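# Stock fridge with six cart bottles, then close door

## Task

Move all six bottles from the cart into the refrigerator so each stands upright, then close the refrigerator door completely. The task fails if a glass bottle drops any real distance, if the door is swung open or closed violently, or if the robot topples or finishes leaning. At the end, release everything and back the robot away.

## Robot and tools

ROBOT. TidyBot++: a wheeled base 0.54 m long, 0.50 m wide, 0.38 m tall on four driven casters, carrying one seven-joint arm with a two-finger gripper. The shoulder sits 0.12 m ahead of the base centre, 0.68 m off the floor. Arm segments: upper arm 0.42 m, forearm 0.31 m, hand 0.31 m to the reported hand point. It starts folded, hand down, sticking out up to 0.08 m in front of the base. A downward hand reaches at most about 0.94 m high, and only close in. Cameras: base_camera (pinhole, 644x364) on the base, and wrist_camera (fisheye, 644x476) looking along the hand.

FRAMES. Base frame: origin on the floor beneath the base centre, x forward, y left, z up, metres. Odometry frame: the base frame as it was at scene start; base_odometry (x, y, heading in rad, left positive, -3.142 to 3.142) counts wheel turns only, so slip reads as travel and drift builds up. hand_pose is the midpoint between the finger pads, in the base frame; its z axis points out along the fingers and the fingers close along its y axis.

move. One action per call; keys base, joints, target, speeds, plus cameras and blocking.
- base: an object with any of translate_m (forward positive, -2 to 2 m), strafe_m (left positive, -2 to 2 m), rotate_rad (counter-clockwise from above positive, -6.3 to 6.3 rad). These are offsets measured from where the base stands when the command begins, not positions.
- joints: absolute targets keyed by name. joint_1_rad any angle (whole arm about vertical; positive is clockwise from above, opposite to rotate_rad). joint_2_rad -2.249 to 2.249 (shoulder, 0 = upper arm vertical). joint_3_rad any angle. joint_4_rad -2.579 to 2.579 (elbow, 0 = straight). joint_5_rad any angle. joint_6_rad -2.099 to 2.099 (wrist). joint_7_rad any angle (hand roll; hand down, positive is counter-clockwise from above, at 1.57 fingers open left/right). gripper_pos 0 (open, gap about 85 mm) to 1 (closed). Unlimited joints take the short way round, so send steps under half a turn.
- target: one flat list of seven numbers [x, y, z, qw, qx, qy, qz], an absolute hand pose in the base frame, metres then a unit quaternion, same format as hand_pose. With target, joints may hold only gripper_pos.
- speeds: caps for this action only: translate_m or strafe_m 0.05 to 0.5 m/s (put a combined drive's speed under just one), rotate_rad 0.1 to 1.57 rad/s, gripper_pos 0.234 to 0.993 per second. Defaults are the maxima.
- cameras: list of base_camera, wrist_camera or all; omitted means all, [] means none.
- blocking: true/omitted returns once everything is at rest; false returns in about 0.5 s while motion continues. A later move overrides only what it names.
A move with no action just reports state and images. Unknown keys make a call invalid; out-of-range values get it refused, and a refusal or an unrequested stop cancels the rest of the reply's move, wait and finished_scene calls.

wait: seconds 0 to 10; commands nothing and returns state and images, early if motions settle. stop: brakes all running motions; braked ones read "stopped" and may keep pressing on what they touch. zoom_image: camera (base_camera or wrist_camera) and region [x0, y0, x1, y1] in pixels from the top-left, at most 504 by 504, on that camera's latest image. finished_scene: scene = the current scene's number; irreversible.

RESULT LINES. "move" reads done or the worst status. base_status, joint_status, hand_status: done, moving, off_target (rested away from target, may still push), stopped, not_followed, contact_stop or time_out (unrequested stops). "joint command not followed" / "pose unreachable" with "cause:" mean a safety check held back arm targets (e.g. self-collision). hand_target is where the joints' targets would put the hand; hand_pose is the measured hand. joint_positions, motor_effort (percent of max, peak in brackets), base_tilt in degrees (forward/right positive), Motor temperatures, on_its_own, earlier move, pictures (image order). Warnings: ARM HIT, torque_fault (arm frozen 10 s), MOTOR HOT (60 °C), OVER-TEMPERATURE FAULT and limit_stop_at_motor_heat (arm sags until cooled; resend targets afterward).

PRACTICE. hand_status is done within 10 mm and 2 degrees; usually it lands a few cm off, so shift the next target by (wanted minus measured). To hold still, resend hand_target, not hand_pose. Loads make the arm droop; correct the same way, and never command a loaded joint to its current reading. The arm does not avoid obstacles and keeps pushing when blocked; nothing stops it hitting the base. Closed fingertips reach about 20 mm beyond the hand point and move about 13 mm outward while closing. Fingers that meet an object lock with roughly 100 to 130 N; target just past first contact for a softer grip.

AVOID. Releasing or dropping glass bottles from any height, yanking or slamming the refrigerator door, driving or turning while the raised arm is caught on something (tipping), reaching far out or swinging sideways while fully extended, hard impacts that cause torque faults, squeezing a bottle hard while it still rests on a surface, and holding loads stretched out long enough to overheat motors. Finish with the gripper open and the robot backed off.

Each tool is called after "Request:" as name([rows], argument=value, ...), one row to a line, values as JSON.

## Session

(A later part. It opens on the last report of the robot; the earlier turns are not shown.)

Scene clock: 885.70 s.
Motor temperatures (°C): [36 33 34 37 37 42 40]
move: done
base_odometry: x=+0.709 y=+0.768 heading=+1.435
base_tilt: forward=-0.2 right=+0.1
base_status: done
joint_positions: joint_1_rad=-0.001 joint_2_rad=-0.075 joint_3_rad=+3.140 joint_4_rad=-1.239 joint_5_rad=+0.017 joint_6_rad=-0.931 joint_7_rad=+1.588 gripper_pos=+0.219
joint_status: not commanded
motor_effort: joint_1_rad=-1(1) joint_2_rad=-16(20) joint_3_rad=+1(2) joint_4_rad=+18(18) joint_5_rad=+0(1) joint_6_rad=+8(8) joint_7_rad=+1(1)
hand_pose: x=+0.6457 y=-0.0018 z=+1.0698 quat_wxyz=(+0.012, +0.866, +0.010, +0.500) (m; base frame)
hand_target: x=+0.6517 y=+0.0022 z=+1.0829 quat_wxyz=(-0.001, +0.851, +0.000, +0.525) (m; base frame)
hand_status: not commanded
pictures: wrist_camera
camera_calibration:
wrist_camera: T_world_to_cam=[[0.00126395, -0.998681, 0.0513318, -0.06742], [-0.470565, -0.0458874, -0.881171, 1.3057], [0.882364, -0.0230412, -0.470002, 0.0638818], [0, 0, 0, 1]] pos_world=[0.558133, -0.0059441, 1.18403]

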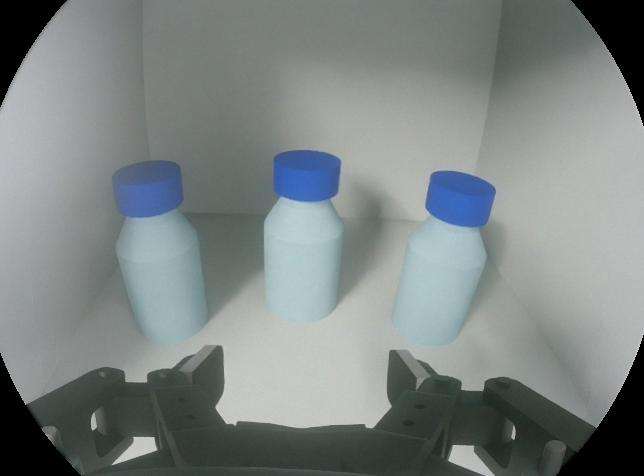

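Request:
move(base={"translate_m": -0.6}, speeds={"translate_m": 0.4}, joints={"joint_1_rad": 0.0, "joint_2_rad": -0.38, "joint_3_rad": 3.14, "joint_4_rad": -1.42, "joint_5_rad": 0.0, "joint_6_rad": -1.06, "joint_7_rad": 1.57}, cameras=[])

Request:
move(base={"translate_m": -0.343, "strafe_m": -0.307, "rotate_rad": -2.52}, speeds={"translate_m": 0.35, "rotate_rad": 1.2, "gripper_pos": 0.5}, joints={"joint_1_rad": 0.0, "joint_2_rad": -0.285, "joint_3_rad": 3.14, "joint_4_rad": -1.6, "joint_5_rad": 0.0, "joint_6_rad": -0.9, "joint_7_rad": 1.57, "gripper_pos": 0.22}, cameras=["wrist_camera"])

Scene clock: 911.57 s.
Motor temperatures (°C): [36 33 34 37 37 42 40]
move: done
base_odometry: x=+0.628 y=+0.173 heading=+1.435
base_tilt: forward=-0.1 right=+0.1
base_status: done
joint_positions: joint_1_rad=-0.001 joint_2_rad=-0.382 joint_3_rad=+3.140 joint_4_rad=-1.399 joint_5_rad=+0.017 joint_6_rad=-0.974 joint_7_rad=+1.588 gripper_pos=+0.219
joint_status: all done
motor_effort: joint_1_rad=+0(2) joint_2_rad=-6(20) joint_3_rad=+1(2) joint_4_rad=+17(19) joint_5_rad=+0(1) joint_6_rad=+7(9) joint_7_rad=+0(2)
hand_pose: x=+0.5137 y=-0.0021 z=+1.1109 quat_wxyz=(+0.013, +0.839, +0.009, +0.544) (m; base frame)
hand_target: x=+0.5027 y=+0.0021 z=+1.0745 quat_wxyz=(+0.000, +0.867, +0.000, +0.498) (m; base frame)
hand_status: not commanded
pictures: none
No camera images: "cameras" was empty.

Scene clock: 914.73 s.
Motor temperatures (°C): [36 33 34 37 37 42 40]
move: done
base_odometry: x=+0.885 y=-0.208 heading=-1.084
base_tilt: forward=-0.2 right=+0.1
base_status: done
joint_positions: joint_1_rad=-0.001 joint_2_rad=-0.289 joint_3_rad=+3.140 joint_4_rad=-1.586 joint_5_rad=+0.017 joint_6_rad=-0.966 joint_7_rad=+1.588 gripper_pos=+0.219
joint_status: all done
motor_effort: joint_1_rad=+0(2) joint_2_rad=-9(12) joint_3_rad=+1(4) joint_4_rad=+18(19) joint_5_rad=+0(2) joint_6_rad=+6(8) joint_7_rad=+2(2)
hand_pose: x=+0.5415 y=-0.0019 z=+0.9711 quat_wxyz=(+0.012, +0.905, +0.011, +0.425) (m; base frame)
hand_target: x=+0.5537 y=+0.0021 z=+0.9782 quat_wxyz=(+0.000, +0.895, +0.000, +0.447) (m; base frame)
hand_status: not commanded
pictures: wrist_camera
camera_calibration:
wrist_camera: T_world_to_cam=[[0.00969293, -0.998653, 0.0509711, -0.0664908], [-0.611619, -0.0462476, -0.7898, 1.15732], [0.791093, -0.0235194, -0.611243, 0.295967], [0, 0, 0, 1]] pos_world=[0.474343, -0.00591721, 1.09834]

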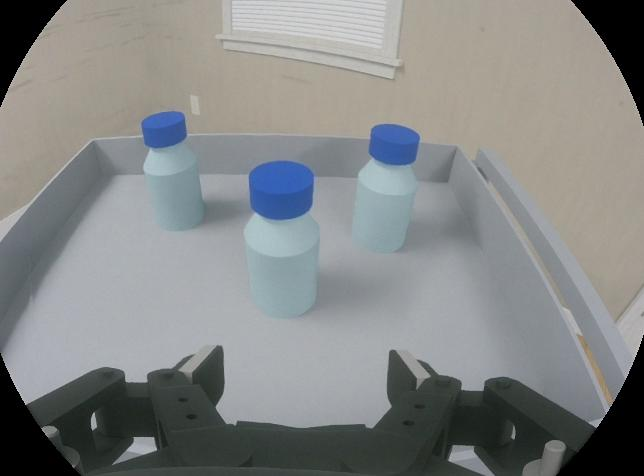

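Request:
move(base={"strafe_m": 0.024}, speeds={"strafe_m": 0.1}, joints={"joint_1_rad": 0.0, "joint_2_rad": -0.285, "joint_3_rad": 3.14, "joint_4_rad": -1.905, "joint_5_rad": 0.0, "joint_6_rad": -0.415, "joint_7_rad": 1.57}, cameras=[])

Request:
move(base={"translate_m": 0.163}, speeds={"translate_m": 0.12}, cameras=["wrist_camera"])

Scene clock: 933.70 s.
Motor temperatures (°C): [36 33 34 36 37 42 40]
move: done
base_odometry: x=+0.907 y=-0.197 heading=-1.085
base_tilt: forward=-0.2 right=+0.0
base_status: done
joint_positions: joint_1_rad=-0.001 joint_2_rad=-0.289 joint_3_rad=+3.140 joint_4_rad=-1.884 joint_5_rad=+0.017 joint_6_rad=-0.502 joint_7_rad=+1.588 gripper_pos=+0.219
joint_status: all done
motor_effort: joint_1_rad=+0(2) joint_2_rad=-10(11) joint_3_rad=+1(3) joint_4_rad=+19(20) joint_5_rad=+0(2) joint_6_rad=+8(8) joint_7_rad=+1(2)
hand_pose: x=+0.5825 y=+0.0001 z=+0.9206 quat_wxyz=(+0.011, +0.867, +0.013, +0.498) (m; base frame)
hand_target: x=+0.5930 y=+0.0022 z=+0.9308 quat_wxyz=(+0.000, +0.851, +0.000, +0.525) (m; base frame)
hand_status: not commanded
pictures: none
No camera images: "cameras" was empty.

Scene clock: 935.63 s.
Motor temperatures (°C): [36 33 34 36 37 42 40]
move: done
base_odometry: x=+0.983 y=-0.341 heading=-1.085
base_tilt: forward=-0.2 right=+0.1
base_status: done
joint_positions: joint_1_rad=-0.001 joint_2_rad=-0.288 joint_3_rad=+3.140 joint_4_rad=-1.885 joint_5_rad=+0.017 joint_6_rad=-0.498 joint_7_rad=+1.588 gripper_pos=+0.219
joint_status: not commanded
motor_effort: joint_1_rad=-1(1) joint_2_rad=-10(13) joint_3_rad=+2(2) joint_4_rad=+19(19) joint_5_rad=-1(1) joint_6_rad=+8(8) joint_7_rad=+0(1)
hand_pose: x=+0.5833 y=+0.0002 z=+0.9212 quat_wxyz=(+0.011, +0.866, +0.013, +0.500) (m; base frame)
hand_target: x=+0.5930 y=+0.0022 z=+0.9308 quat_wxyz=(+0.000, +0.851, +0.000, +0.525) (m; base frame)
hand_status: not commanded
pictures: wrist_camera
camera_calibration:
wrist_camera: T_world_to_cam=[[0.00905907, -0.998549, 0.0530785, -0.0639142], [-0.470335, -0.0510974, -0.881007, 1.14514], [0.882441, -0.0169835, -0.470116, 0.0491902], [0, 0, 0, 1]] pos_world=[0.49577, -0.00447238, 1.03539]

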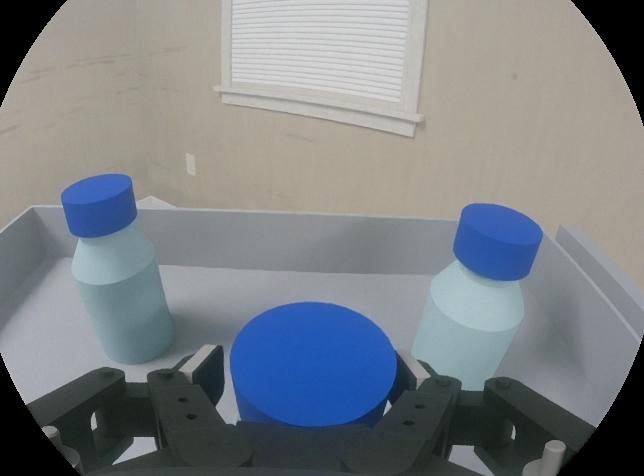

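Request:
move(base={"translate_m": 0.005, "strafe_m": -0.003}, speeds={"translate_m": 0.05}, cameras=["wrist_camera"])

Scene clock: 941.10 s.
Motor temperatures (°C): [36 33 34 36 37 42 40]
move: done
base_odometry: x=+0.983 y=-0.347 heading=-1.085
base_tilt: forward=-0.2 right=+0.1
base_status: done
joint_positions: joint_1_rad=-0.001 joint_2_rad=-0.287 joint_3_rad=+3.140 joint_4_rad=-1.885 joint_5_rad=+0.017 joint_6_rad=-0.498 joint_7_rad=+1.588 gripper_pos=+0.219
joint_status: not commanded
motor_effort: joint_1_rad=+0(1) joint_2_rad=-10(13) joint_3_rad=+1(3) joint_4_rad=+19(19) joint_5_rad=+0(1) joint_6_rad=+6(8) joint_7_rad=+1(1)
hand_pose: x=+0.5834 y=+0.0002 z=+0.9211 quat_wxyz=(+0.011, +0.866, +0.013, +0.500) (m; base frame)
hand_target: x=+0.5930 y=+0.0022 z=+0.9308 quat_wxyz=(+0.000, +0.851, +0.000, +0.525) (m; base frame)
hand_status: not commanded
pictures: wrist_camera
camera_calibration:
wrist_camera: T_world_to_cam=[[0.00906579, -0.998549, 0.0530777, -0.0639123], [-0.470322, -0.0511002, -0.881014, 1.14514], [0.882448, -0.0169765, -0.470103, 0.0490017], [0, 0, 0, 1]] pos_world=[0.495922, -0.00447083, 1.03531]

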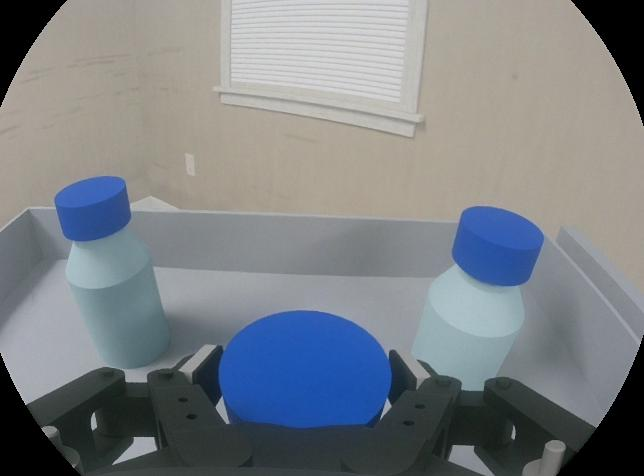

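Request:
move(joints={"gripper_pos": 0.45}, speeds={"gripper_pos": 0.234}, cameras=[])

Request:
move(joints={"joint_1_rad": 0.0, "joint_2_rad": -0.38, "joint_3_rad": 3.14, "joint_4_rad": -1.724, "joint_5_rad": 0.0, "joint_6_rad": -0.745, "joint_7_rad": 1.57}, cameras=[])

Request:
move(joints={"joint_1_rad": 0.0, "joint_2_rad": -0.38, "joint_3_rad": 3.14, "joint_4_rad": -1.41, "joint_5_rad": 0.0, "joint_6_rad": -1.06, "joint_7_rad": 1.57}, cameras=["wrist_camera"])

Scene clock: 949.00 s.
Motor temperatures (°C): [36 33 34 36 37 42 40]
move: off_target
base_odometry: x=+0.983 y=-0.347 heading=-1.085
base_tilt: forward=-0.2 right=+0.0
base_status: not commanded
joint_positions: joint_1_rad=-0.001 joint_2_rad=-0.287 joint_3_rad=+3.140 joint_4_rad=-1.885 joint_5_rad=+0.017 joint_6_rad=-0.497 joint_7_rad=+1.588 gripper_pos=+0.415
joint_status: gripper_pos off_target (ended at +0.415, target +0.450)
motor_effort: joint_1_rad=-1(1) joint_2_rad=-8(10) joint_3_rad=+1(2) joint_4_rad=+18(19) joint_5_rad=+0(1) joint_6_rad=+7(8) joint_7_rad=+1(1)
hand_pose: x=+0.5835 y=+0.0002 z=+0.9213 quat_wxyz=(+0.011, +0.866, +0.013, +0.500) (m; base frame)
hand_target: x=+0.5930 y=+0.0022 z=+0.9308 quat_wxyz=(+0.000, +0.851, +0.000, +0.525) (m; base frame)
hand_status: not commanded
pictures: none
No camera images: "cameras" was empty.

Scene clock: 950.20 s.
Motor temperatures (°C): [36 33 34 36 37 42 40]
move: done
base_odometry: x=+0.983 y=-0.347 heading=-1.085
base_tilt: forward=-0.2 right=+0.1
base_status: not commanded
joint_positions: joint_1_rad=-0.001 joint_2_rad=-0.350 joint_3_rad=+3.140 joint_4_rad=-1.782 joint_5_rad=+0.017 joint_6_rad=-0.669 joint_7_rad=+1.588 gripper_pos=+0.415
joint_status: all done
motor_effort: joint_1_rad=+0(2) joint_2_rad=-10(14) joint_3_rad=+1(2) joint_4_rad=+22(23) joint_5_rad=+0(2) joint_6_rad=+11(11) joint_7_rad=+0(2)
hand_pose: x=+0.5546 y=-0.0006 z=+0.9632 quat_wxyz=(+0.012, +0.868, +0.012, +0.497) (m; base frame)
hand_target: x=+0.5396 y=+0.0021 z=+0.9890 quat_wxyz=(+0.000, +0.865, +0.000, +0.502) (m; base frame)
hand_status: not commanded
pictures: none
No camera images: "cameras" was empty.

Scene clock: 951.63 s.
Motor temperatures (°C): [36 33 34 36 37 42 40]
move: done
base_odometry: x=+0.983 y=-0.347 heading=-1.085
base_tilt: forward=-0.2 right=+0.1
base_status: not commanded
joint_positions: joint_1_rad=-0.001 joint_2_rad=-0.352 joint_3_rad=+3.140 joint_4_rad=-1.468 joint_5_rad=+0.017 joint_6_rad=-0.975 joint_7_rad=+1.588 gripper_pos=+0.415
joint_status: all done
motor_effort: joint_1_rad=+0(1) joint_2_rad=-8(11) joint_3_rad=+1(2) joint_4_rad=+20(23) joint_5_rad=+0(1) joint_6_rad=+11(11) joint_7_rad=+1(2)
hand_pose: x=+0.5264 y=-0.0018 z=+1.0602 quat_wxyz=(+0.013, +0.865, +0.009, +0.501) (m; base frame)
hand_target: x=+0.5027 y=+0.0021 z=+1.0799 quat_wxyz=(+0.000, +0.865, +0.000, +0.502) (m; base frame)
hand_status: not commanded
pictures: wrist_camera
camera_calibration:
wrist_camera: T_world_to_cam=[[0.000899761, -0.998674, 0.0514745, -0.0667023], [-0.466972, -0.0459371, -0.883078, 1.24121], [0.884272, -0.0232426, -0.466394, 0.159743], [0, 0, 0, 1]] pos_world=[0.438414, -0.00588343, 1.17402]

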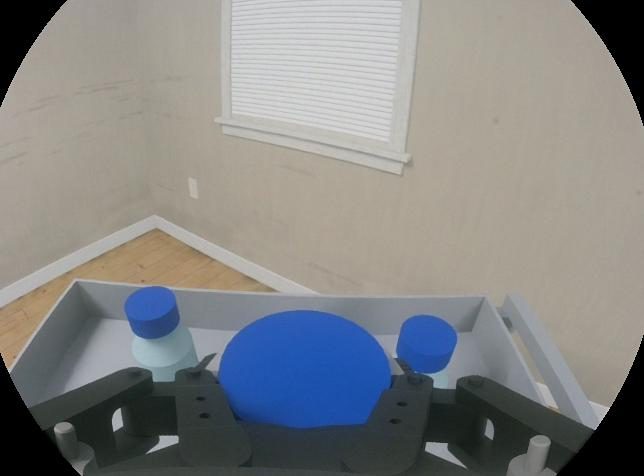

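Request:
move(base={"translate_m": -0.609, "strafe_m": -0.198, "rotate_rad": 2.52}, speeds={"translate_m": 0.35, "rotate_rad": 1.0}, cameras=[])

Request:
move(base={"translate_m": 0.55}, speeds={"translate_m": 0.25}, joints={"joint_1_rad": 0.0, "joint_2_rad": -0.054, "joint_3_rad": 3.14, "joint_4_rad": -1.07, "joint_5_rad": 0.0, "joint_6_rad": -1.05, "joint_7_rad": 1.57}, cameras=["base_camera", "wrist_camera"])

Scene clock: 969.90 s.
Motor temperatures (°C): [36 33 34 37 37 42 40]
move: done
base_odometry: x=+0.523 y=+0.099 heading=+1.435
base_tilt: forward=-0.2 right=+0.1
base_status: done
joint_positions: joint_1_rad=-0.001 joint_2_rad=-0.355 joint_3_rad=+3.140 joint_4_rad=-1.467 joint_5_rad=+0.017 joint_6_rad=-0.981 joint_7_rad=+1.588 gripper_pos=+0.415
joint_status: not commanded
motor_effort: joint_1_rad=-1(2) joint_2_rad=-8(14) joint_3_rad=+1(3) joint_4_rad=+20(21) joint_5_rad=+0(2) joint_6_rad=+9(11) joint_7_rad=+1(2)
hand_pose: x=+0.5244 y=-0.0017 z=+1.0604 quat_wxyz=(+0.013, +0.866, +0.010, +0.501) (m; base frame)
hand_target: x=+0.5027 y=+0.0021 z=+1.0799 quat_wxyz=(+0.000, +0.865, +0.000, +0.502) (m; base frame)
hand_status: not commanded
pictures: none
No camera images: "cameras" was empty.

Scene clock: 972.97 s.
Motor temperatures (°C): [36 33 34 37 37 42 40]
move: done
base_odometry: x=+0.598 y=+0.644 heading=+1.435
base_tilt: forward=-0.1 right=+0.1
base_status: done
joint_positions: joint_1_rad=-0.001 joint_2_rad=-0.046 joint_3_rad=+3.140 joint_4_rad=-1.131 joint_5_rad=+0.017 joint_6_rad=-0.984 joint_7_rad=+1.588 gripper_pos=+0.415
joint_status: all done
motor_effort: joint_1_rad=-1(1) joint_2_rad=-19(22) joint_3_rad=+1(2) joint_4_rad=+20(21) joint_5_rad=+0(1) joint_6_rad=+10(13) joint_7_rad=+1(3)
hand_pose: x=+0.6511 y=-0.0015 z=+1.1002 quat_wxyz=(+0.012, +0.860, +0.009, +0.511) (m; base frame)
hand_target: x=+0.6374 y=+0.0022 z=+1.1196 quat_wxyz=(-0.001, +0.859, +0.000, +0.512) (m; base frame)
hand_status: not commanded
pictures: base_camera, wrist_camera
camera_calibration:
wrist_camera: T_world_to_cam=[[-0.0000462208, -0.998707, 0.050835, -0.0672827], [-0.447405, -0.0454427, -0.893176, 1.33318], [0.894331, -0.0227851, -0.446824, 0.0400874], [0, 0, 0, 1]] pos_world=[0.560617, -0.00569905, 1.2121]

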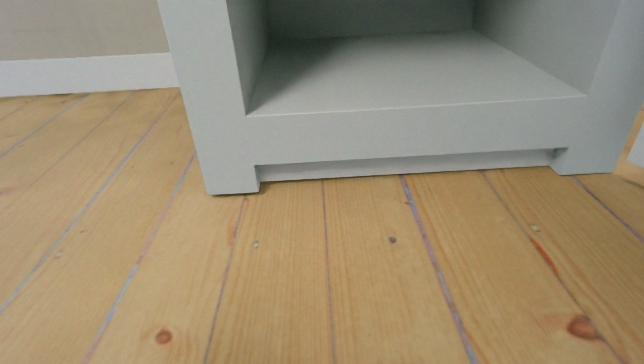

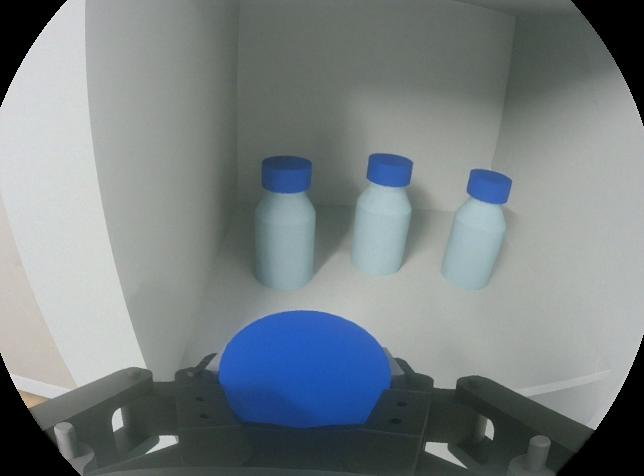

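Request:
move(base={"translate_m": 0.198, "strafe_m": 0.013}, speeds={"translate_m": 0.12}, cameras=["wrist_camera"])

Scene clock: 991.13 s.
Motor temperatures (°C): [36 33 34 37 37 42 40]
move: done
base_odometry: x=+0.612 y=+0.842 heading=+1.435
base_tilt: forward=-0.2 right=+0.1
base_status: done
joint_positions: joint_1_rad=-0.001 joint_2_rad=-0.044 joint_3_rad=+3.140 joint_4_rad=-1.129 joint_5_rad=+0.017 joint_6_rad=-0.984 joint_7_rad=+1.588 gripper_pos=+0.415
joint_status: not commanded
motor_effort: joint_1_rad=+0(1) joint_2_rad=-20(23) joint_3_rad=+1(2) joint_4_rad=+20(21) joint_5_rad=+0(1) joint_6_rad=+9(12) joint_7_rad=+0(1)
hand_pose: x=+0.6519 y=-0.0015 z=+1.1001 quat_wxyz=(+0.012, +0.860, +0.009, +0.511) (m; base frame)
hand_target: x=+0.6374 y=+0.0022 z=+1.1196 quat_wxyz=(-0.001, +0.859, +0.000, +0.512) (m; base frame)
hand_status: not commanded
pictures: wrist_camera
camera_calibration:
wrist_camera: T_world_to_cam=[[-0.0000311441, -0.998707, 0.0508322, -0.0672822], [-0.447668, -0.0454403, -0.893045, 1.33344], [0.8942, -0.0227838, -0.447087, 0.0397099], [0, 0, 0, 1]] pos_world=[0.561428, -0.00569853, 1.212]

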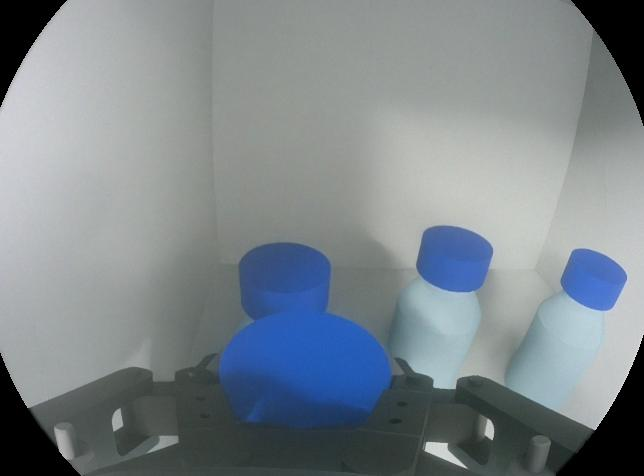

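Request:
move(joints={"joint_1_rad": 0.0, "joint_2_rad": -0.065, "joint_3_rad": 3.14, "joint_4_rad": -1.175, "joint_5_rad": 0.0, "joint_6_rad": -0.92, "joint_7_rad": 1.57}, cameras=[])

Request:
move(joints={"joint_1_rad": 0.0, "joint_2_rad": -0.07, "joint_3_rad": 3.14, "joint_4_rad": -1.2, "joint_5_rad": 0.0, "joint_6_rad": -0.89, "joint_7_rad": 1.57}, cameras=[])

Request:
move(joints={"joint_1_rad": 0.0, "joint_2_rad": -0.085, "joint_3_rad": 3.14, "joint_4_rad": -1.24, "joint_5_rad": 0.0, "joint_6_rad": -0.86, "joint_7_rad": 1.57}, cameras=[])

Request:
move(joints={"joint_1_rad": 0.0, "joint_2_rad": -0.085, "joint_3_rad": 3.14, "joint_4_rad": -1.26, "joint_5_rad": 0.0, "joint_6_rad": -0.86, "joint_7_rad": 1.57}, cameras=["wrist_camera"])

Scene clock: 1004.30 s.
Motor temperatures (°C): [36 33 34 37 37 42 40]
move: done
base_odometry: x=+0.612 y=+0.842 heading=+1.435
base_tilt: forward=-0.2 right=+0.1
base_status: not commanded
joint_positions: joint_1_rad=-0.001 joint_2_rad=-0.044 joint_3_rad=+3.140 joint_4_rad=-1.181 joint_5_rad=+0.017 joint_6_rad=-0.980 joint_7_rad=+1.588 gripper_pos=+0.415
joint_status: all done
motor_effort: joint_1_rad=+0(1) joint_2_rad=-19(21) joint_3_rad=+1(2) joint_4_rad=+20(21) joint_5_rad=+0(1) joint_6_rad=+9(12) joint_7_rad=+1(2)
hand_pose: x=+0.6518 y=-0.0015 z=+1.0727 quat_wxyz=(+0.012, +0.871, +0.010, +0.490) (m; base frame)
hand_target: x=+0.6523 y=+0.0022 z=+1.1035 quat_wxyz=(-0.001, +0.849, +0.000, +0.528) (m; base frame)
hand_status: not commanded
pictures: none
No camera images: "cameras" was empty.

Scene clock: 1004.90 s.
Motor temperatures (°C): [36 33 34 37 37 42 40]
move: done
base_odometry: x=+0.612 y=+0.842 heading=+1.435
base_tilt: forward=-0.2 right=+0.1
base_status: not commanded
joint_positions: joint_1_rad=-0.001 joint_2_rad=-0.046 joint_3_rad=+3.140 joint_4_rad=-1.193 joint_5_rad=+0.017 joint_6_rad=-0.966 joint_7_rad=+1.588 gripper_pos=+0.415
joint_status: all done
motor_effort: joint_1_rad=-1(1) joint_2_rad=-18(20) joint_3_rad=+1(2) joint_4_rad=+19(20) joint_5_rad=-1(1) joint_6_rad=+9(11) joint_7_rad=+1(1)
hand_pose: x=+0.6530 y=-0.0014 z=+1.0707 quat_wxyz=(+0.012, +0.871, +0.010, +0.492) (m; base frame)
hand_target: x=+0.6543 y=+0.0022 z=+1.1005 quat_wxyz=(-0.001, +0.847, +0.000, +0.532) (m; base frame)
hand_status: not commanded
pictures: none
No camera images: "cameras" was empty.

Scene clock: 1005.60 s.
Motor temperatures (°C): [36 33 34 37 37 42 40]
move: done
base_odometry: x=+0.612 y=+0.842 heading=+1.435
base_tilt: forward=-0.2 right=+0.1
base_status: not commanded
joint_positions: joint_1_rad=-0.001 joint_2_rad=-0.061 joint_3_rad=+3.140 joint_4_rad=-1.221 joint_5_rad=+0.017 joint_6_rad=-0.938 joint_7_rad=+1.588 gripper_pos=+0.415
joint_status: all done
motor_effort: joint_1_rad=-1(1) joint_2_rad=-17(19) joint_3_rad=+1(1) joint_4_rad=+18(20) joint_5_rad=+0(1) joint_6_rad=+6(9) joint_7_rad=+1(2)
hand_pose: x=+0.6507 y=-0.0013 z=+1.0705 quat_wxyz=(+0.012, +0.867, +0.010, +0.498) (m; base frame)
hand_target: x=+0.6519 y=+0.0022 z=+1.0942 quat_wxyz=(-0.001, +0.845, +0.000, +0.534) (m; base frame)
hand_status: not commanded
pictures: none
No camera images: "cameras" was empty.

Scene clock: 1006.17 s.
Motor temperatures (°C): [36 33 34 37 37 42 40]
move: done
base_odometry: x=+0.612 y=+0.842 heading=+1.435
base_tilt: forward=-0.2 right=+0.0
base_status: not commanded
joint_positions: joint_1_rad=-0.001 joint_2_rad=-0.065 joint_3_rad=+3.140 joint_4_rad=-1.230 joint_5_rad=+0.017 joint_6_rad=-0.929 joint_7_rad=+1.588 gripper_pos=+0.415
joint_status: all done
motor_effort: joint_1_rad=-1(2) joint_2_rad=-16(17) joint_3_rad=+0(1) joint_4_rad=+16(17) joint_5_rad=-1(1) joint_6_rad=+6(7) joint_7_rad=+1(2)
hand_pose: x=+0.6500 y=-0.0013 z=+1.0705 quat_wxyz=(+0.012, +0.866, +0.010, +0.500) (m; base frame)
hand_target: x=+0.6517 y=+0.0022 z=+1.0829 quat_wxyz=(-0.001, +0.851, +0.000, +0.526) (m; base frame)
hand_status: not commanded
pictures: wrist_camera
camera_calibration:
wrist_camera: T_world_to_cam=[[0.00205345, -0.99868, 0.0513312, -0.0674876], [-0.469011, -0.0462972, -0.881978, 1.30818], [0.88319, -0.0222638, -0.468487, 0.0582114], [0, 0, 0, 1]] pos_world=[0.562277, -0.00553743, 1.18452]

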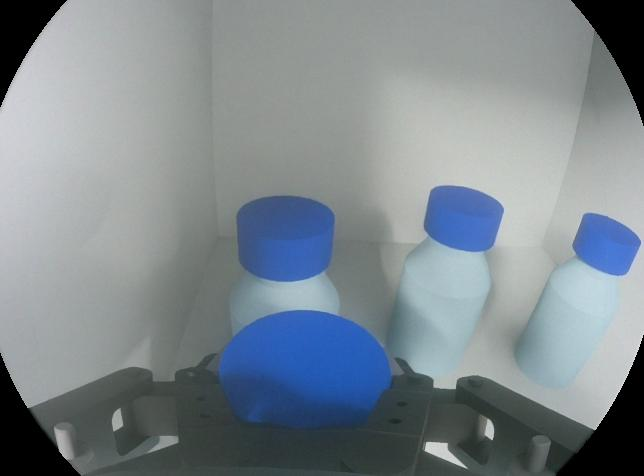

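Request:
move(joints={"gripper_pos": 0.22}, speeds={"gripper_pos": 0.234}, cameras=["wrist_camera"])

Scene clock: 1038.80 s.
Motor temperatures (°C): [36 33 34 37 37 42 40]
move: done
base_odometry: x=+0.612 y=+0.842 heading=+1.435
base_tilt: forward=-0.1 right=+0.1
base_status: not commanded
joint_positions: joint_1_rad=-0.001 joint_2_rad=-0.065 joint_3_rad=+3.140 joint_4_rad=-1.238 joint_5_rad=+0.017 joint_6_rad=-0.929 joint_7_rad=+1.588 gripper_pos=+0.219
joint_status: all done
motor_effort: joint_1_rad=+0(2) joint_2_rad=-16(17) joint_3_rad=+1(2) joint_4_rad=+18(18) joint_5_rad=-1(1) joint_6_rad=+7(8) joint_7_rad=+1(2)
hand_pose: x=+0.6498 y=-0.0013 z=+1.0661 quat_wxyz=(+0.012, +0.868, +0.010, +0.497) (m; base frame)
hand_target: x=+0.6517 y=+0.0022 z=+1.0829 quat_wxyz=(-0.001, +0.851, +0.000, +0.526) (m; base frame)
hand_status: not commanded
pictures: wrist_camera
camera_calibration:
wrist_camera: T_world_to_cam=[[0.00245243, -0.998678, 0.0513373, -0.0675296], [-0.475836, -0.0463184, -0.878314, 1.30474], [0.879531, -0.0222741, -0.47532, 0.0660554], [0, 0, 0, 1]] pos_world=[0.562908, -0.00553571, 1.18083]

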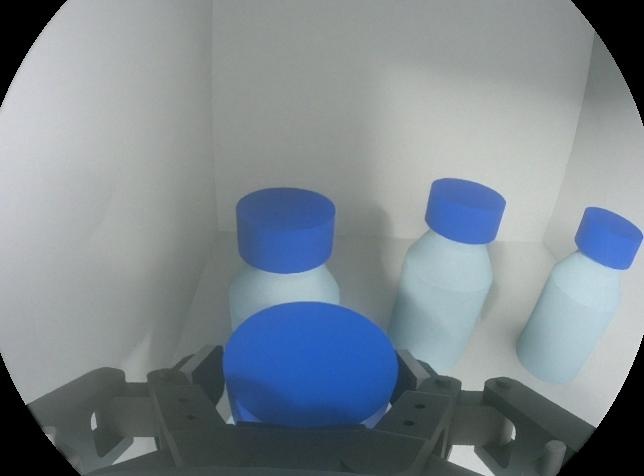

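Request:
move(base={"translate_m": -0.2}, speeds={"translate_m": 0.15}, cameras=["wrist_camera"])

Scene clock: 1046.67 s.
Motor temperatures (°C): [36 33 34 36 37 42 40]
move: done
base_odometry: x=+0.585 y=+0.644 heading=+1.435
base_tilt: forward=-0.2 right=+0.0
base_status: done
joint_positions: joint_1_rad=-0.001 joint_2_rad=-0.075 joint_3_rad=+3.140 joint_4_rad=-1.239 joint_5_rad=+0.017 joint_6_rad=-0.929 joint_7_rad=+1.588 gripper_pos=+0.219
joint_status: not commanded
motor_effort: joint_1_rad=-1(1) joint_2_rad=-16(20) joint_3_rad=+1(2) joint_4_rad=+18(18) joint_5_rad=+0(1) joint_6_rad=+7(8) joint_7_rad=+1(2)
hand_pose: x=+0.6458 y=-0.0013 z=+1.0706 quat_wxyz=(+0.012, +0.866, +0.010, +0.501) (m; base frame)
hand_target: x=+0.6517 y=+0.0022 z=+1.0829 quat_wxyz=(-0.001, +0.851, +0.000, +0.526) (m; base frame)
hand_status: not commanded
pictures: wrist_camera
camera_calibration:
wrist_camera: T_world_to_cam=[[0.00201463, -0.998679, 0.051351, -0.0674851], [-0.468333, -0.0463137, -0.882337, 1.30625], [0.88355, -0.0222718, -0.467807, 0.0609883], [0, 0, 0, 1]] pos_world=[0.55801, -0.00554032, 1.18455]

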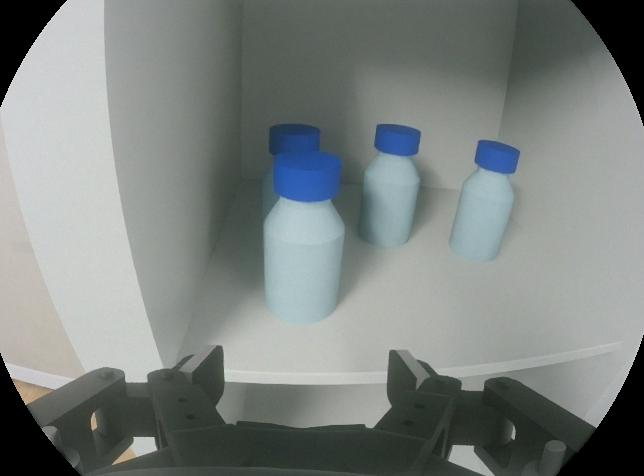

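Request:
move(base={"translate_m": -0.57}, joints={"joint_1_rad": 0, "joint_2_rad": -0.38, "joint_3_rad": 3.14, "joint_4_rad": -1.42, "joint_5_rad": 0, "joint_6_rad": -1.06, "joint_7_rad": 1.57}, speeds={"translate_m": 0.4}, cameras=[])

Request:
move(base={"translate_m": -0.285, "strafe_m": -0.334, "rotate_rad": -2.515}, joints={"joint_1_rad": 0, "joint_2_rad": -0.285, "joint_3_rad": 3.14, "joint_4_rad": -1.6, "joint_5_rad": 0, "joint_6_rad": -0.9, "joint_7_rad": 1.57}, speeds={"translate_m": 0.35, "rotate_rad": 1.2}, cameras=["wrist_camera", "base_camera"])

Scene clock: 1070.73 s.
Motor temperatures (°C): [36 33 34 36 37 42 40]
move: done
base_odometry: x=+0.508 y=+0.079 heading=+1.435
base_tilt: forward=-0.2 right=+0.1
base_status: done
joint_positions: joint_1_rad=-0.001 joint_2_rad=-0.382 joint_3_rad=+3.140 joint_4_rad=-1.399 joint_5_rad=+0.017 joint_6_rad=-0.973 joint_7_rad=+1.588 gripper_pos=+0.219
joint_status: all done
motor_effort: joint_1_rad=+0(2) joint_2_rad=-5(20) joint_3_rad=+1(2) joint_4_rad=+17(19) joint_5_rad=+0(1) joint_6_rad=+8(9) joint_7_rad=+1(2)
hand_pose: x=+0.5138 y=-0.0016 z=+1.1110 quat_wxyz=(+0.013, +0.839, +0.009, +0.544) (m; base frame)
hand_target: x=+0.5027 y=+0.0021 z=+1.0745 quat_wxyz=(+0.000, +0.867, +0.000, +0.498) (m; base frame)
hand_status: not commanded
pictures: none
No camera images: "cameras" was empty.

Scene clock: 1073.90 s.
Motor temperatures (°C): [36 33 34 36 37 42 40]
move: done
base_odometry: x=+0.800 y=-0.249 heading=-1.080
base_tilt: forward=-0.2 right=+0.0
base_status: done
joint_positions: joint_1_rad=-0.001 joint_2_rad=-0.289 joint_3_rad=+3.139 joint_4_rad=-1.586 joint_5_rad=+0.017 joint_6_rad=-0.966 joint_7_rad=+1.588 gripper_pos=+0.219
joint_status: all done
motor_effort: joint_1_rad=+0(2) joint_2_rad=-9(12) joint_3_rad=+2(5) joint_4_rad=+18(19) joint_5_rad=-1(2) joint_6_rad=+6(9) joint_7_rad=+1(2)
hand_pose: x=+0.5412 y=-0.0014 z=+0.9716 quat_wxyz=(+0.012, +0.905, +0.011, +0.425) (m; base frame)
hand_target: x=+0.5537 y=+0.0021 z=+0.9782 quat_wxyz=(+0.000, +0.895, +0.000, +0.447) (m; base frame)
hand_status: not commanded
pictures: base_camera, wrist_camera
camera_calibration:
wrist_camera: T_world_to_cam=[[0.0106136, -0.998632, 0.0512026, -0.066737], [-0.61089, -0.0470144, -0.790318, 1.15767], [0.791644, -0.022891, -0.610554, 0.295558], [0, 0, 0, 1]] pos_world=[0.47394, -0.005453, 1.0988]

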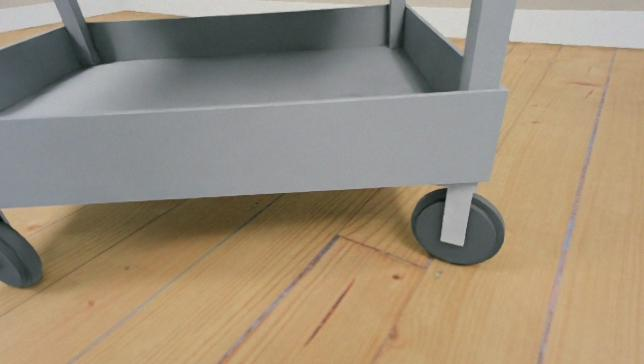

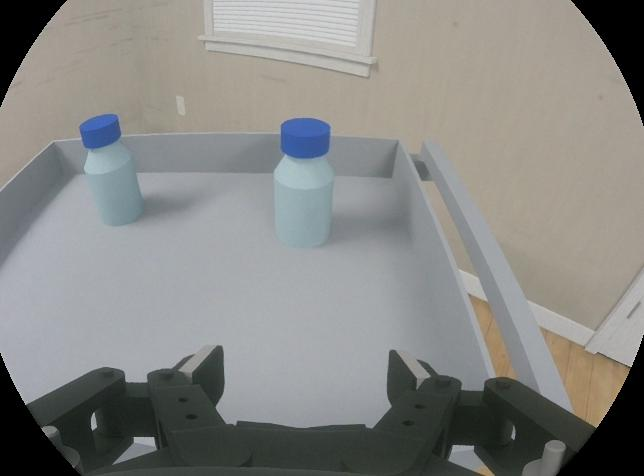

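Request:
move(base={"strafe_m": 0.0085}, joints={"joint_1_rad": 0, "joint_2_rad": 0.01, "joint_3_rad": 3.14, "joint_4_rad": -1.675, "joint_5_rad": 0, "joint_6_rad": -0.345, "joint_7_rad": 1.57}, cameras=["wrist_camera"])

Scene clock: 1088.27 s.
Motor temperatures (°C): [36 33 34 36 37 42 40]
move: done
base_odometry: x=+0.807 y=-0.245 heading=-1.080
base_tilt: forward=-0.2 right=+0.0
base_status: done
joint_positions: joint_1_rad=-0.001 joint_2_rad=-0.003 joint_3_rad=+3.139 joint_4_rad=-1.659 joint_5_rad=+0.017 joint_6_rad=-0.433 joint_7_rad=+1.588 gripper_pos=+0.219
joint_status: all done
motor_effort: joint_1_rad=-1(2) joint_2_rad=-19(22) joint_3_rad=+1(4) joint_4_rad=+19(20) joint_5_rad=+0(2) joint_6_rad=+8(9) joint_7_rad=+1(2)
hand_pose: x=+0.7015 y=+0.0014 z=+0.9220 quat_wxyz=(+0.010, +0.864, +0.014, +0.503) (m; base frame)
hand_target: x=+0.7146 y=+0.0023 z=+0.9288 quat_wxyz=(-0.001, +0.849, +0.000, +0.528) (m; base frame)
hand_status: not commanded
pictures: wrist_camera
camera_calibration:
wrist_camera: T_world_to_cam=[[0.0111056, -0.998562, 0.0524519, -0.0646018], [-0.464015, -0.0516117, -0.884322, 1.20014], [0.885757, -0.0145176, -0.463921, -0.0627309], [0, 0, 0, 1]] pos_world=[0.613167, -0.00347806, 1.0356]

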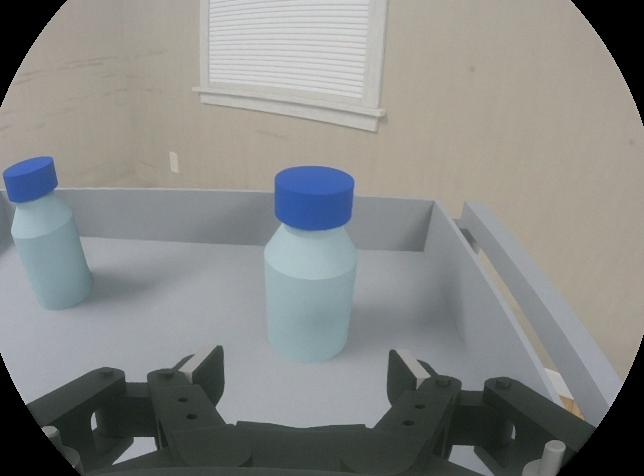

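Request:
move(base={"translate_m": 0.165}, speeds={"translate_m": 0.12}, cameras=["wrist_camera"])

Scene clock: 1098.57 s.
Motor temperatures (°C): [36 33 34 36 37 42 40]
move: done
base_odometry: x=+0.885 y=-0.391 heading=-1.081
base_tilt: forward=-0.1 right=+0.0
base_status: done
joint_positions: joint_1_rad=-0.001 joint_2_rad=-0.002 joint_3_rad=+3.139 joint_4_rad=-1.659 joint_5_rad=+0.017 joint_6_rad=-0.428 joint_7_rad=+1.588 gripper_pos=+0.219
joint_status: not commanded
motor_effort: joint_1_rad=+0(1) joint_2_rad=-18(22) joint_3_rad=+1(2) joint_4_rad=+18(19) joint_5_rad=+1(1) joint_6_rad=+8(8) joint_7_rad=+1(1)
hand_pose: x=+0.7025 y=+0.0015 z=+0.9228 quat_wxyz=(+0.010, +0.863, +0.014, +0.504) (m; base frame)
hand_target: x=+0.7146 y=+0.0023 z=+0.9288 quat_wxyz=(-0.001, +0.849, +0.000, +0.528) (m; base frame)
hand_status: not commanded
pictures: wrist_camera
camera_calibration:
wrist_camera: T_world_to_cam=[[0.0109795, -0.998562, 0.0524703, -0.0645538], [-0.460421, -0.0516285, -0.886198, 1.2005], [0.887633, -0.0144284, -0.460326, -0.067897], [0, 0, 0, 1]] pos_world=[0.61371, -0.00346081, 1.03601]

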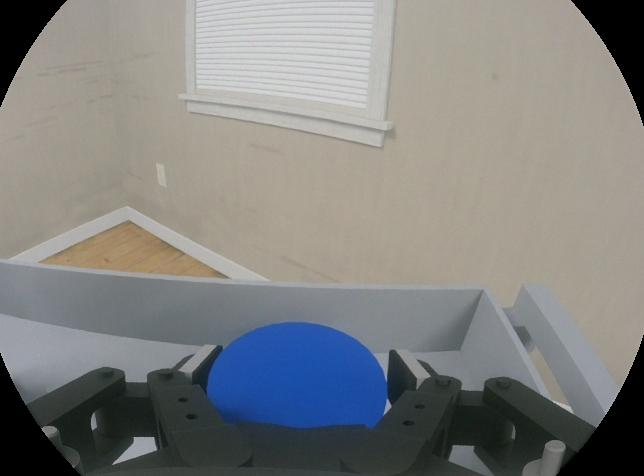

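Request:
move(base={"translate_m": -0.003, "strafe_m": 0.003}, speeds={"translate_m": 0.05}, cameras=["wrist_camera"])

Scene clock: 1108.63 s.
Motor temperatures (°C): [36 33 34 36 37 42 40]
move: done
base_odometry: x=+0.886 y=-0.386 heading=-1.081
base_tilt: forward=-0.2 right=+0.1
base_status: done
joint_positions: joint_1_rad=-0.001 joint_2_rad=-0.002 joint_3_rad=+3.139 joint_4_rad=-1.659 joint_5_rad=+0.017 joint_6_rad=-0.427 joint_7_rad=+1.588 gripper_pos=+0.219
joint_status: not commanded
motor_effort: joint_1_rad=-1(3) joint_2_rad=-19(21) joint_3_rad=+1(4) joint_4_rad=+18(19) joint_5_rad=+0(1) joint_6_rad=+7(9) joint_7_rad=+1(1)
hand_pose: x=+0.7025 y=+0.0015 z=+0.9228 quat_wxyz=(+0.010, +0.863, +0.014, +0.504) (m; base frame)
hand_target: x=+0.7146 y=+0.0023 z=+0.9288 quat_wxyz=(-0.001, +0.849, +0.000, +0.528) (m; base frame)
hand_status: not commanded
pictures: wrist_camera
camera_calibration:
wrist_camera: T_world_to_cam=[[0.0109761, -0.998562, 0.0524708, -0.064552], [-0.460311, -0.0516292, -0.886255, 1.2005], [0.88769, -0.0144253, -0.460216, -0.0680579], [0, 0, 0, 1]] pos_world=[0.613725, -0.00346021, 1.03601]

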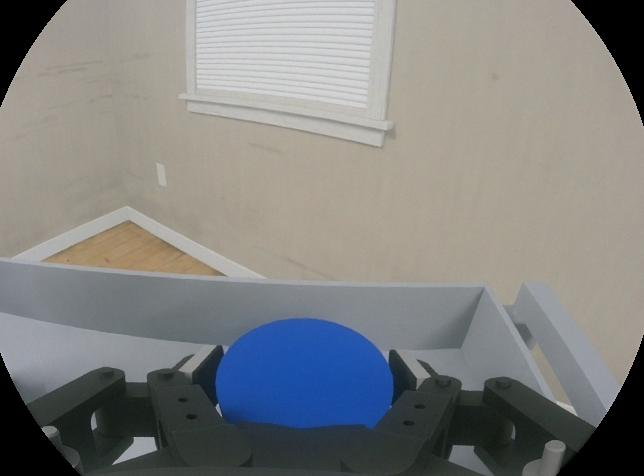

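Request:
move(base={"translate_m": -0.004}, speeds={"translate_m": 0.05}, cameras=["wrist_camera"])

Scene clock: 1121.00 s.
Motor temperatures (°C): [36 33 34 36 37 42 40]
move: done
base_odometry: x=+0.884 y=-0.383 heading=-1.081
base_tilt: forward=-0.2 right=+0.1
base_status: done
joint_positions: joint_1_rad=-0.001 joint_2_rad=-0.002 joint_3_rad=+3.139 joint_4_rad=-1.659 joint_5_rad=+0.017 joint_6_rad=-0.427 joint_7_rad=+1.588 gripper_pos=+0.219
joint_status: not commanded
motor_effort: joint_1_rad=-1(1) joint_2_rad=-19(23) joint_3_rad=+1(2) joint_4_rad=+19(19) joint_5_rad=+0(1) joint_6_rad=+8(9) joint_7_rad=+1(2)
hand_pose: x=+0.7026 y=+0.0015 z=+0.9226 quat_wxyz=(+0.010, +0.863, +0.014, +0.504) (m; base frame)
hand_target: x=+0.7146 y=+0.0023 z=+0.9288 quat_wxyz=(-0.001, +0.849, +0.000, +0.528) (m; base frame)
hand_status: not commanded
pictures: wrist_camera
camera_calibration:
wrist_camera: T_world_to_cam=[[0.0109875, -0.998562, 0.0524685, -0.0645494], [-0.460434, -0.0516304, -0.886191, 1.20043], [0.887626, -0.0144212, -0.460339, -0.0680647], [0, 0, 0, 1]] pos_world=[0.613846, -0.00345931, 1.03587]

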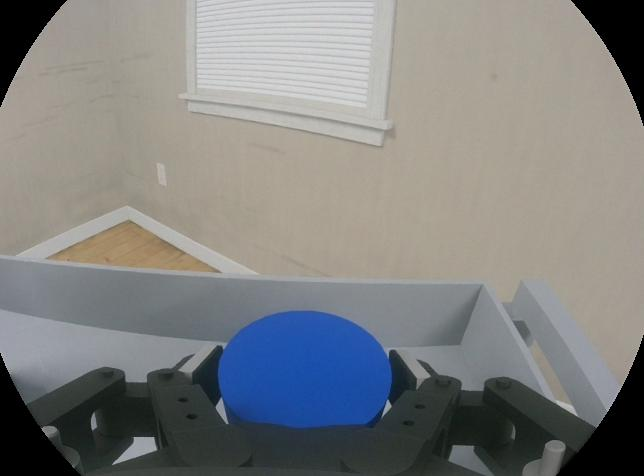

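Request:
move(joints={"gripper_pos": 0.45}, speeds={"gripper_pos": 0.234}, cameras=[])

Scene clock: 1124.77 s.
Motor temperatures (°C): [36 33 34 36 37 42 40]
move: off_target
base_odometry: x=+0.884 y=-0.383 heading=-1.081
base_tilt: forward=-0.1 right=+0.0
base_status: not commanded
joint_positions: joint_1_rad=-0.001 joint_2_rad=-0.002 joint_3_rad=+3.139 joint_4_rad=-1.659 joint_5_rad=+0.017 joint_6_rad=-0.427 joint_7_rad=+1.588 gripper_pos=+0.415
joint_status: gripper_pos off_target (ended at +0.415, target +0.450)
motor_effort: joint_1_rad=+0(1) joint_2_rad=-17(19) joint_3_rad=+1(2) joint_4_rad=+18(19) joint_5_rad=+1(2) joint_6_rad=+6(8) joint_7_rad=+1(2)
hand_pose: x=+0.7027 y=+0.0015 z=+0.9228 quat_wxyz=(+0.010, +0.863, +0.014, +0.505) (m; base frame)
hand_target: x=+0.7146 y=+0.0023 z=+0.9288 quat_wxyz=(-0.001, +0.849, +0.000, +0.528) (m; base frame)
hand_status: not commanded
pictures: none
No camera images: "cameras" was empty.

Request:
move(joints={"joint_1_rad": 0, "joint_2_rad": -0.03, "joint_3_rad": 3.14, "joint_4_rad": -1.43, "joint_5_rad": 0, "joint_6_rad": -0.7, "joint_7_rad": 1.57}, cameras=["wrist_camera"])

Scene clock: 1136.80 s.
Motor temperatures (°C): [36 33 34 36 37 42 40]
move: done
base_odometry: x=+0.884 y=-0.383 heading=-1.081
base_tilt: forward=-0.1 right=+0.1
base_status: not commanded
joint_positions: joint_1_rad=-0.001 joint_2_rad=+0.000 joint_3_rad=+3.139 joint_4_rad=-1.491 joint_5_rad=+0.017 joint_6_rad=-0.619 joint_7_rad=+1.588 gripper_pos=+0.415
joint_status: all done
motor_effort: joint_1_rad=-1(1) joint_2_rad=-23(25) joint_3_rad=+1(2) joint_4_rad=+22(24) joint_5_rad=+0(2) joint_6_rad=+10(12) joint_7_rad=+0(2)
hand_pose: x=+0.6994 y=+0.0006 z=+0.9681 quat_wxyz=(+0.011, +0.870, +0.013, +0.493) (m; base frame)
hand_target: x=+0.6849 y=+0.0023 z=+0.9987 quat_wxyz=(-0.001, +0.867, +0.000, +0.498) (m; base frame)
hand_status: not commanded
pictures: wrist_camera
camera_calibration:
wrist_camera: T_world_to_cam=[[0.00905267, -0.998589, 0.0523211, -0.0662975], [-0.482794, -0.0501854, -0.874295, 1.24336], [0.875687, -0.0173456, -0.482567, -0.0144065], [0, 0, 0, 1]] pos_world=[0.613502, -0.00405543, 1.08358]

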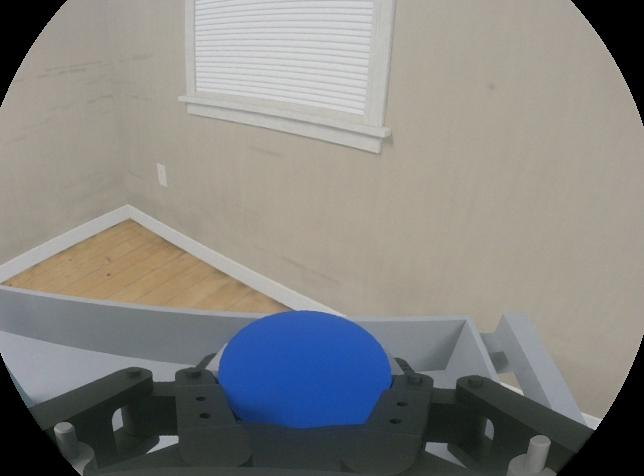

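Request:
move(joints={"joint_1_rad": 0, "joint_2_rad": -0.38, "joint_3_rad": 3.14, "joint_4_rad": -1.41, "joint_5_rad": 0, "joint_6_rad": -1.06, "joint_7_rad": 1.57}, cameras=[])

Scene clock: 1147.53 s.
Motor temperatures (°C): [36 33 34 36 37 42 40]
move: done
base_odometry: x=+0.884 y=-0.383 heading=-1.081
base_tilt: forward=-0.1 right=+0.1
base_status: not commanded
joint_positions: joint_1_rad=-0.001 joint_2_rad=-0.365 joint_3_rad=+3.139 joint_4_rad=-1.465 joint_5_rad=+0.017 joint_6_rad=-0.976 joint_7_rad=+1.588 gripper_pos=+0.415
joint_status: all done
motor_effort: joint_1_rad=-1(1) joint_2_rad=-8(25) joint_3_rad=+1(2) joint_4_rad=+21(23) joint_5_rad=+0(1) joint_6_rad=+11(12) joint_7_rad=+1(2)
hand_pose: x=+0.5213 y=-0.0011 z=+1.0665 quat_wxyz=(+0.012, +0.861, +0.010, +0.508) (m; base frame)
hand_target: x=+0.5027 y=+0.0022 z=+1.0799 quat_wxyz=(+0.000, +0.865, +0.000, +0.502) (m; base frame)
hand_status: not commanded
pictures: none
No camera images: "cameras" was empty.

Request:
move(base={"translate_m": -0.6525, "strafe_m": -0.1066, "rotate_rad": 2.321}, speeds={"translate_m": 0.35, "rotate_rad": 1.0}, cameras=[])

Request:
move(base={"translate_m": 0.42}, joints={"joint_1_rad": 0, "joint_2_rad": -0.054, "joint_3_rad": 3.14, "joint_4_rad": -1.07, "joint_5_rad": 0, "joint_6_rad": -1.05, "joint_7_rad": 1.57}, speeds={"translate_m": 0.25}, cameras=["wrist_camera", "base_camera"])

Scene clock: 1170.03 s.
Motor temperatures (°C): [36 33 34 37 37 42 40]
move: done
base_odometry: x=+0.484 y=+0.143 heading=+1.239
base_tilt: forward=-0.2 right=+0.1
base_status: done
joint_positions: joint_1_rad=-0.001 joint_2_rad=-0.360 joint_3_rad=+3.139 joint_4_rad=-1.465 joint_5_rad=+0.017 joint_6_rad=-0.982 joint_7_rad=+1.588 gripper_pos=+0.415
joint_status: not commanded
motor_effort: joint_1_rad=+0(2) joint_2_rad=-9(13) joint_3_rad=+2(4) joint_4_rad=+20(22) joint_5_rad=+0(2) joint_6_rad=+10(11) joint_7_rad=+1(2)
hand_pose: x=+0.5223 y=-0.0011 z=+1.0631 quat_wxyz=(+0.012, +0.864, +0.010, +0.503) (m; base frame)
hand_target: x=+0.5027 y=+0.0022 z=+1.0799 quat_wxyz=(+0.000, +0.865, +0.000, +0.502) (m; base frame)
hand_status: not commanded
pictures: none
No camera images: "cameras" was empty.

Scene clock: 1172.53 s.
Motor temperatures (°C): [36 33 34 37 37 42 40]
move: off_target
base_odometry: x=+0.620 y=+0.540 heading=+1.240
base_tilt: forward=-0.1 right=+0.1
base_status: done
joint_positions: joint_1_rad=-0.001 joint_2_rad=-0.043 joint_3_rad=+3.139 joint_4_rad=-1.134 joint_5_rad=+0.017 joint_6_rad=-0.986 joint_7_rad=+1.588 gripper_pos=+0.415
joint_status: joint_4_rad off_target (ended at -1.134, target -1.070); the others done
motor_effort: joint_1_rad=-1(2) joint_2_rad=-20(23) joint_3_rad=+1(2) joint_4_rad=+21(22) joint_5_rad=+0(2) joint_6_rad=+10(12) joint_7_rad=+1(2)
hand_pose: x=+0.6520 y=-0.0009 z=+1.0967 quat_wxyz=(+0.012, +0.861, +0.010, +0.508) (m; base frame)
hand_target: x=+0.6374 y=+0.0022 z=+1.1196 quat_wxyz=(-0.001, +0.859, +0.000, +0.512) (m; base frame)
hand_status: not commanded
pictures: base_camera, wrist_camera
camera_calibration:
wrist_camera: T_world_to_cam=[[0.00143887, -0.998712, 0.0507245, -0.0673249], [-0.45382, -0.0458524, -0.889913, 1.33103], [0.891092, -0.0217394, -0.453302, 0.0470032], [0, 0, 0, 1]] pos_world=[0.562262, -0.0051853, 1.20922]

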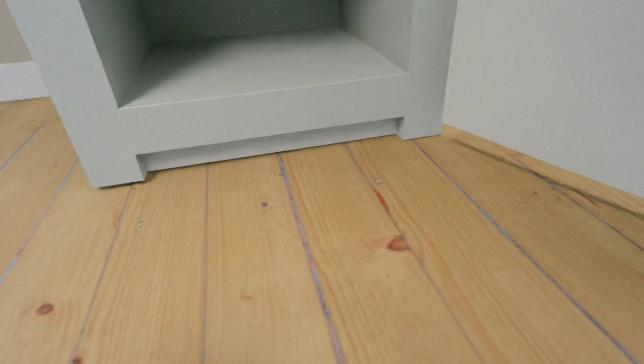

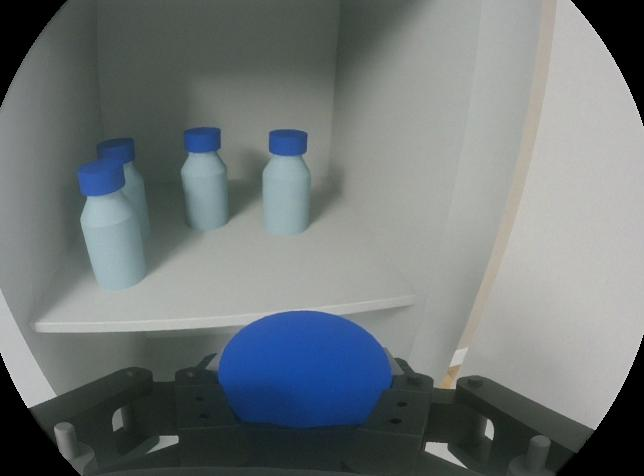

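Request:
zoom_image(camera="base_camera", region=[40, 100, 540, 220])

Scaled by 1.008.

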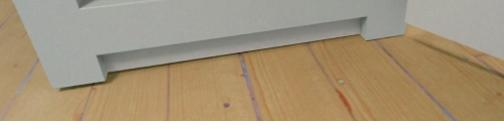

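Request:
zoom_image(camera="base_camera", region=[70, 150, 190, 210])

Request:
zoom_image(camera="base_camera", region=[380, 100, 500, 160])

Scaled by 4.200.

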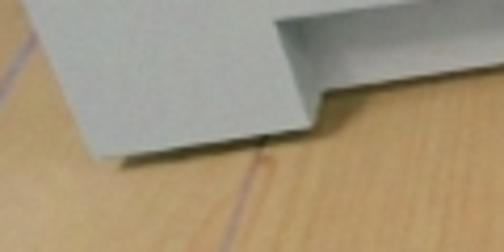

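Scaled by 4.200.

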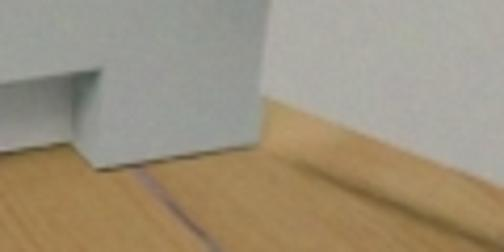

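Request:
move(base={"translate_m": 0.3246, "strafe_m": 0.0065}, speeds={"translate_m": 0.12}, cameras=["wrist_camera"])

Scene clock: 1195.60 s.
Motor temperatures (°C): [36 33 34 37 37 42 40]
move: done
base_odometry: x=+0.720 y=+0.850 heading=+1.240
base_tilt: forward=-0.2 right=+0.0
base_status: done
joint_positions: joint_1_rad=-0.001 joint_2_rad=-0.041 joint_3_rad=+3.139 joint_4_rad=-1.132 joint_5_rad=+0.017 joint_6_rad=-0.986 joint_7_rad=+1.588 gripper_pos=+0.415
joint_status: not commanded
motor_effort: joint_1_rad=+0(1) joint_2_rad=-21(24) joint_3_rad=+1(2) joint_4_rad=+21(21) joint_5_rad=+0(1) joint_6_rad=+10(12) joint_7_rad=+0(1)
hand_pose: x=+0.6529 y=-0.0009 z=+1.0963 quat_wxyz=(+0.012, +0.862, +0.010, +0.507) (m; base frame)
hand_target: x=+0.6374 y=+0.0022 z=+1.1196 quat_wxyz=(-0.001, +0.859, +0.000, +0.512) (m; base frame)
hand_status: not commanded
pictures: wrist_camera
camera_calibration:
wrist_camera: T_world_to_cam=[[0.00147635, -0.998712, 0.050719, -0.0673253], [-0.454474, -0.0458486, -0.889579, 1.33122], [0.890759, -0.0217372, -0.453956, 0.0468861], [0, 0, 0, 1]] pos_world=[0.563341, -0.00518476, 1.20893]

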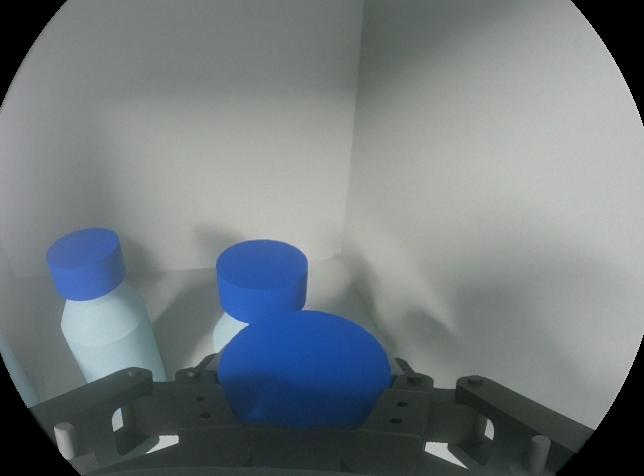

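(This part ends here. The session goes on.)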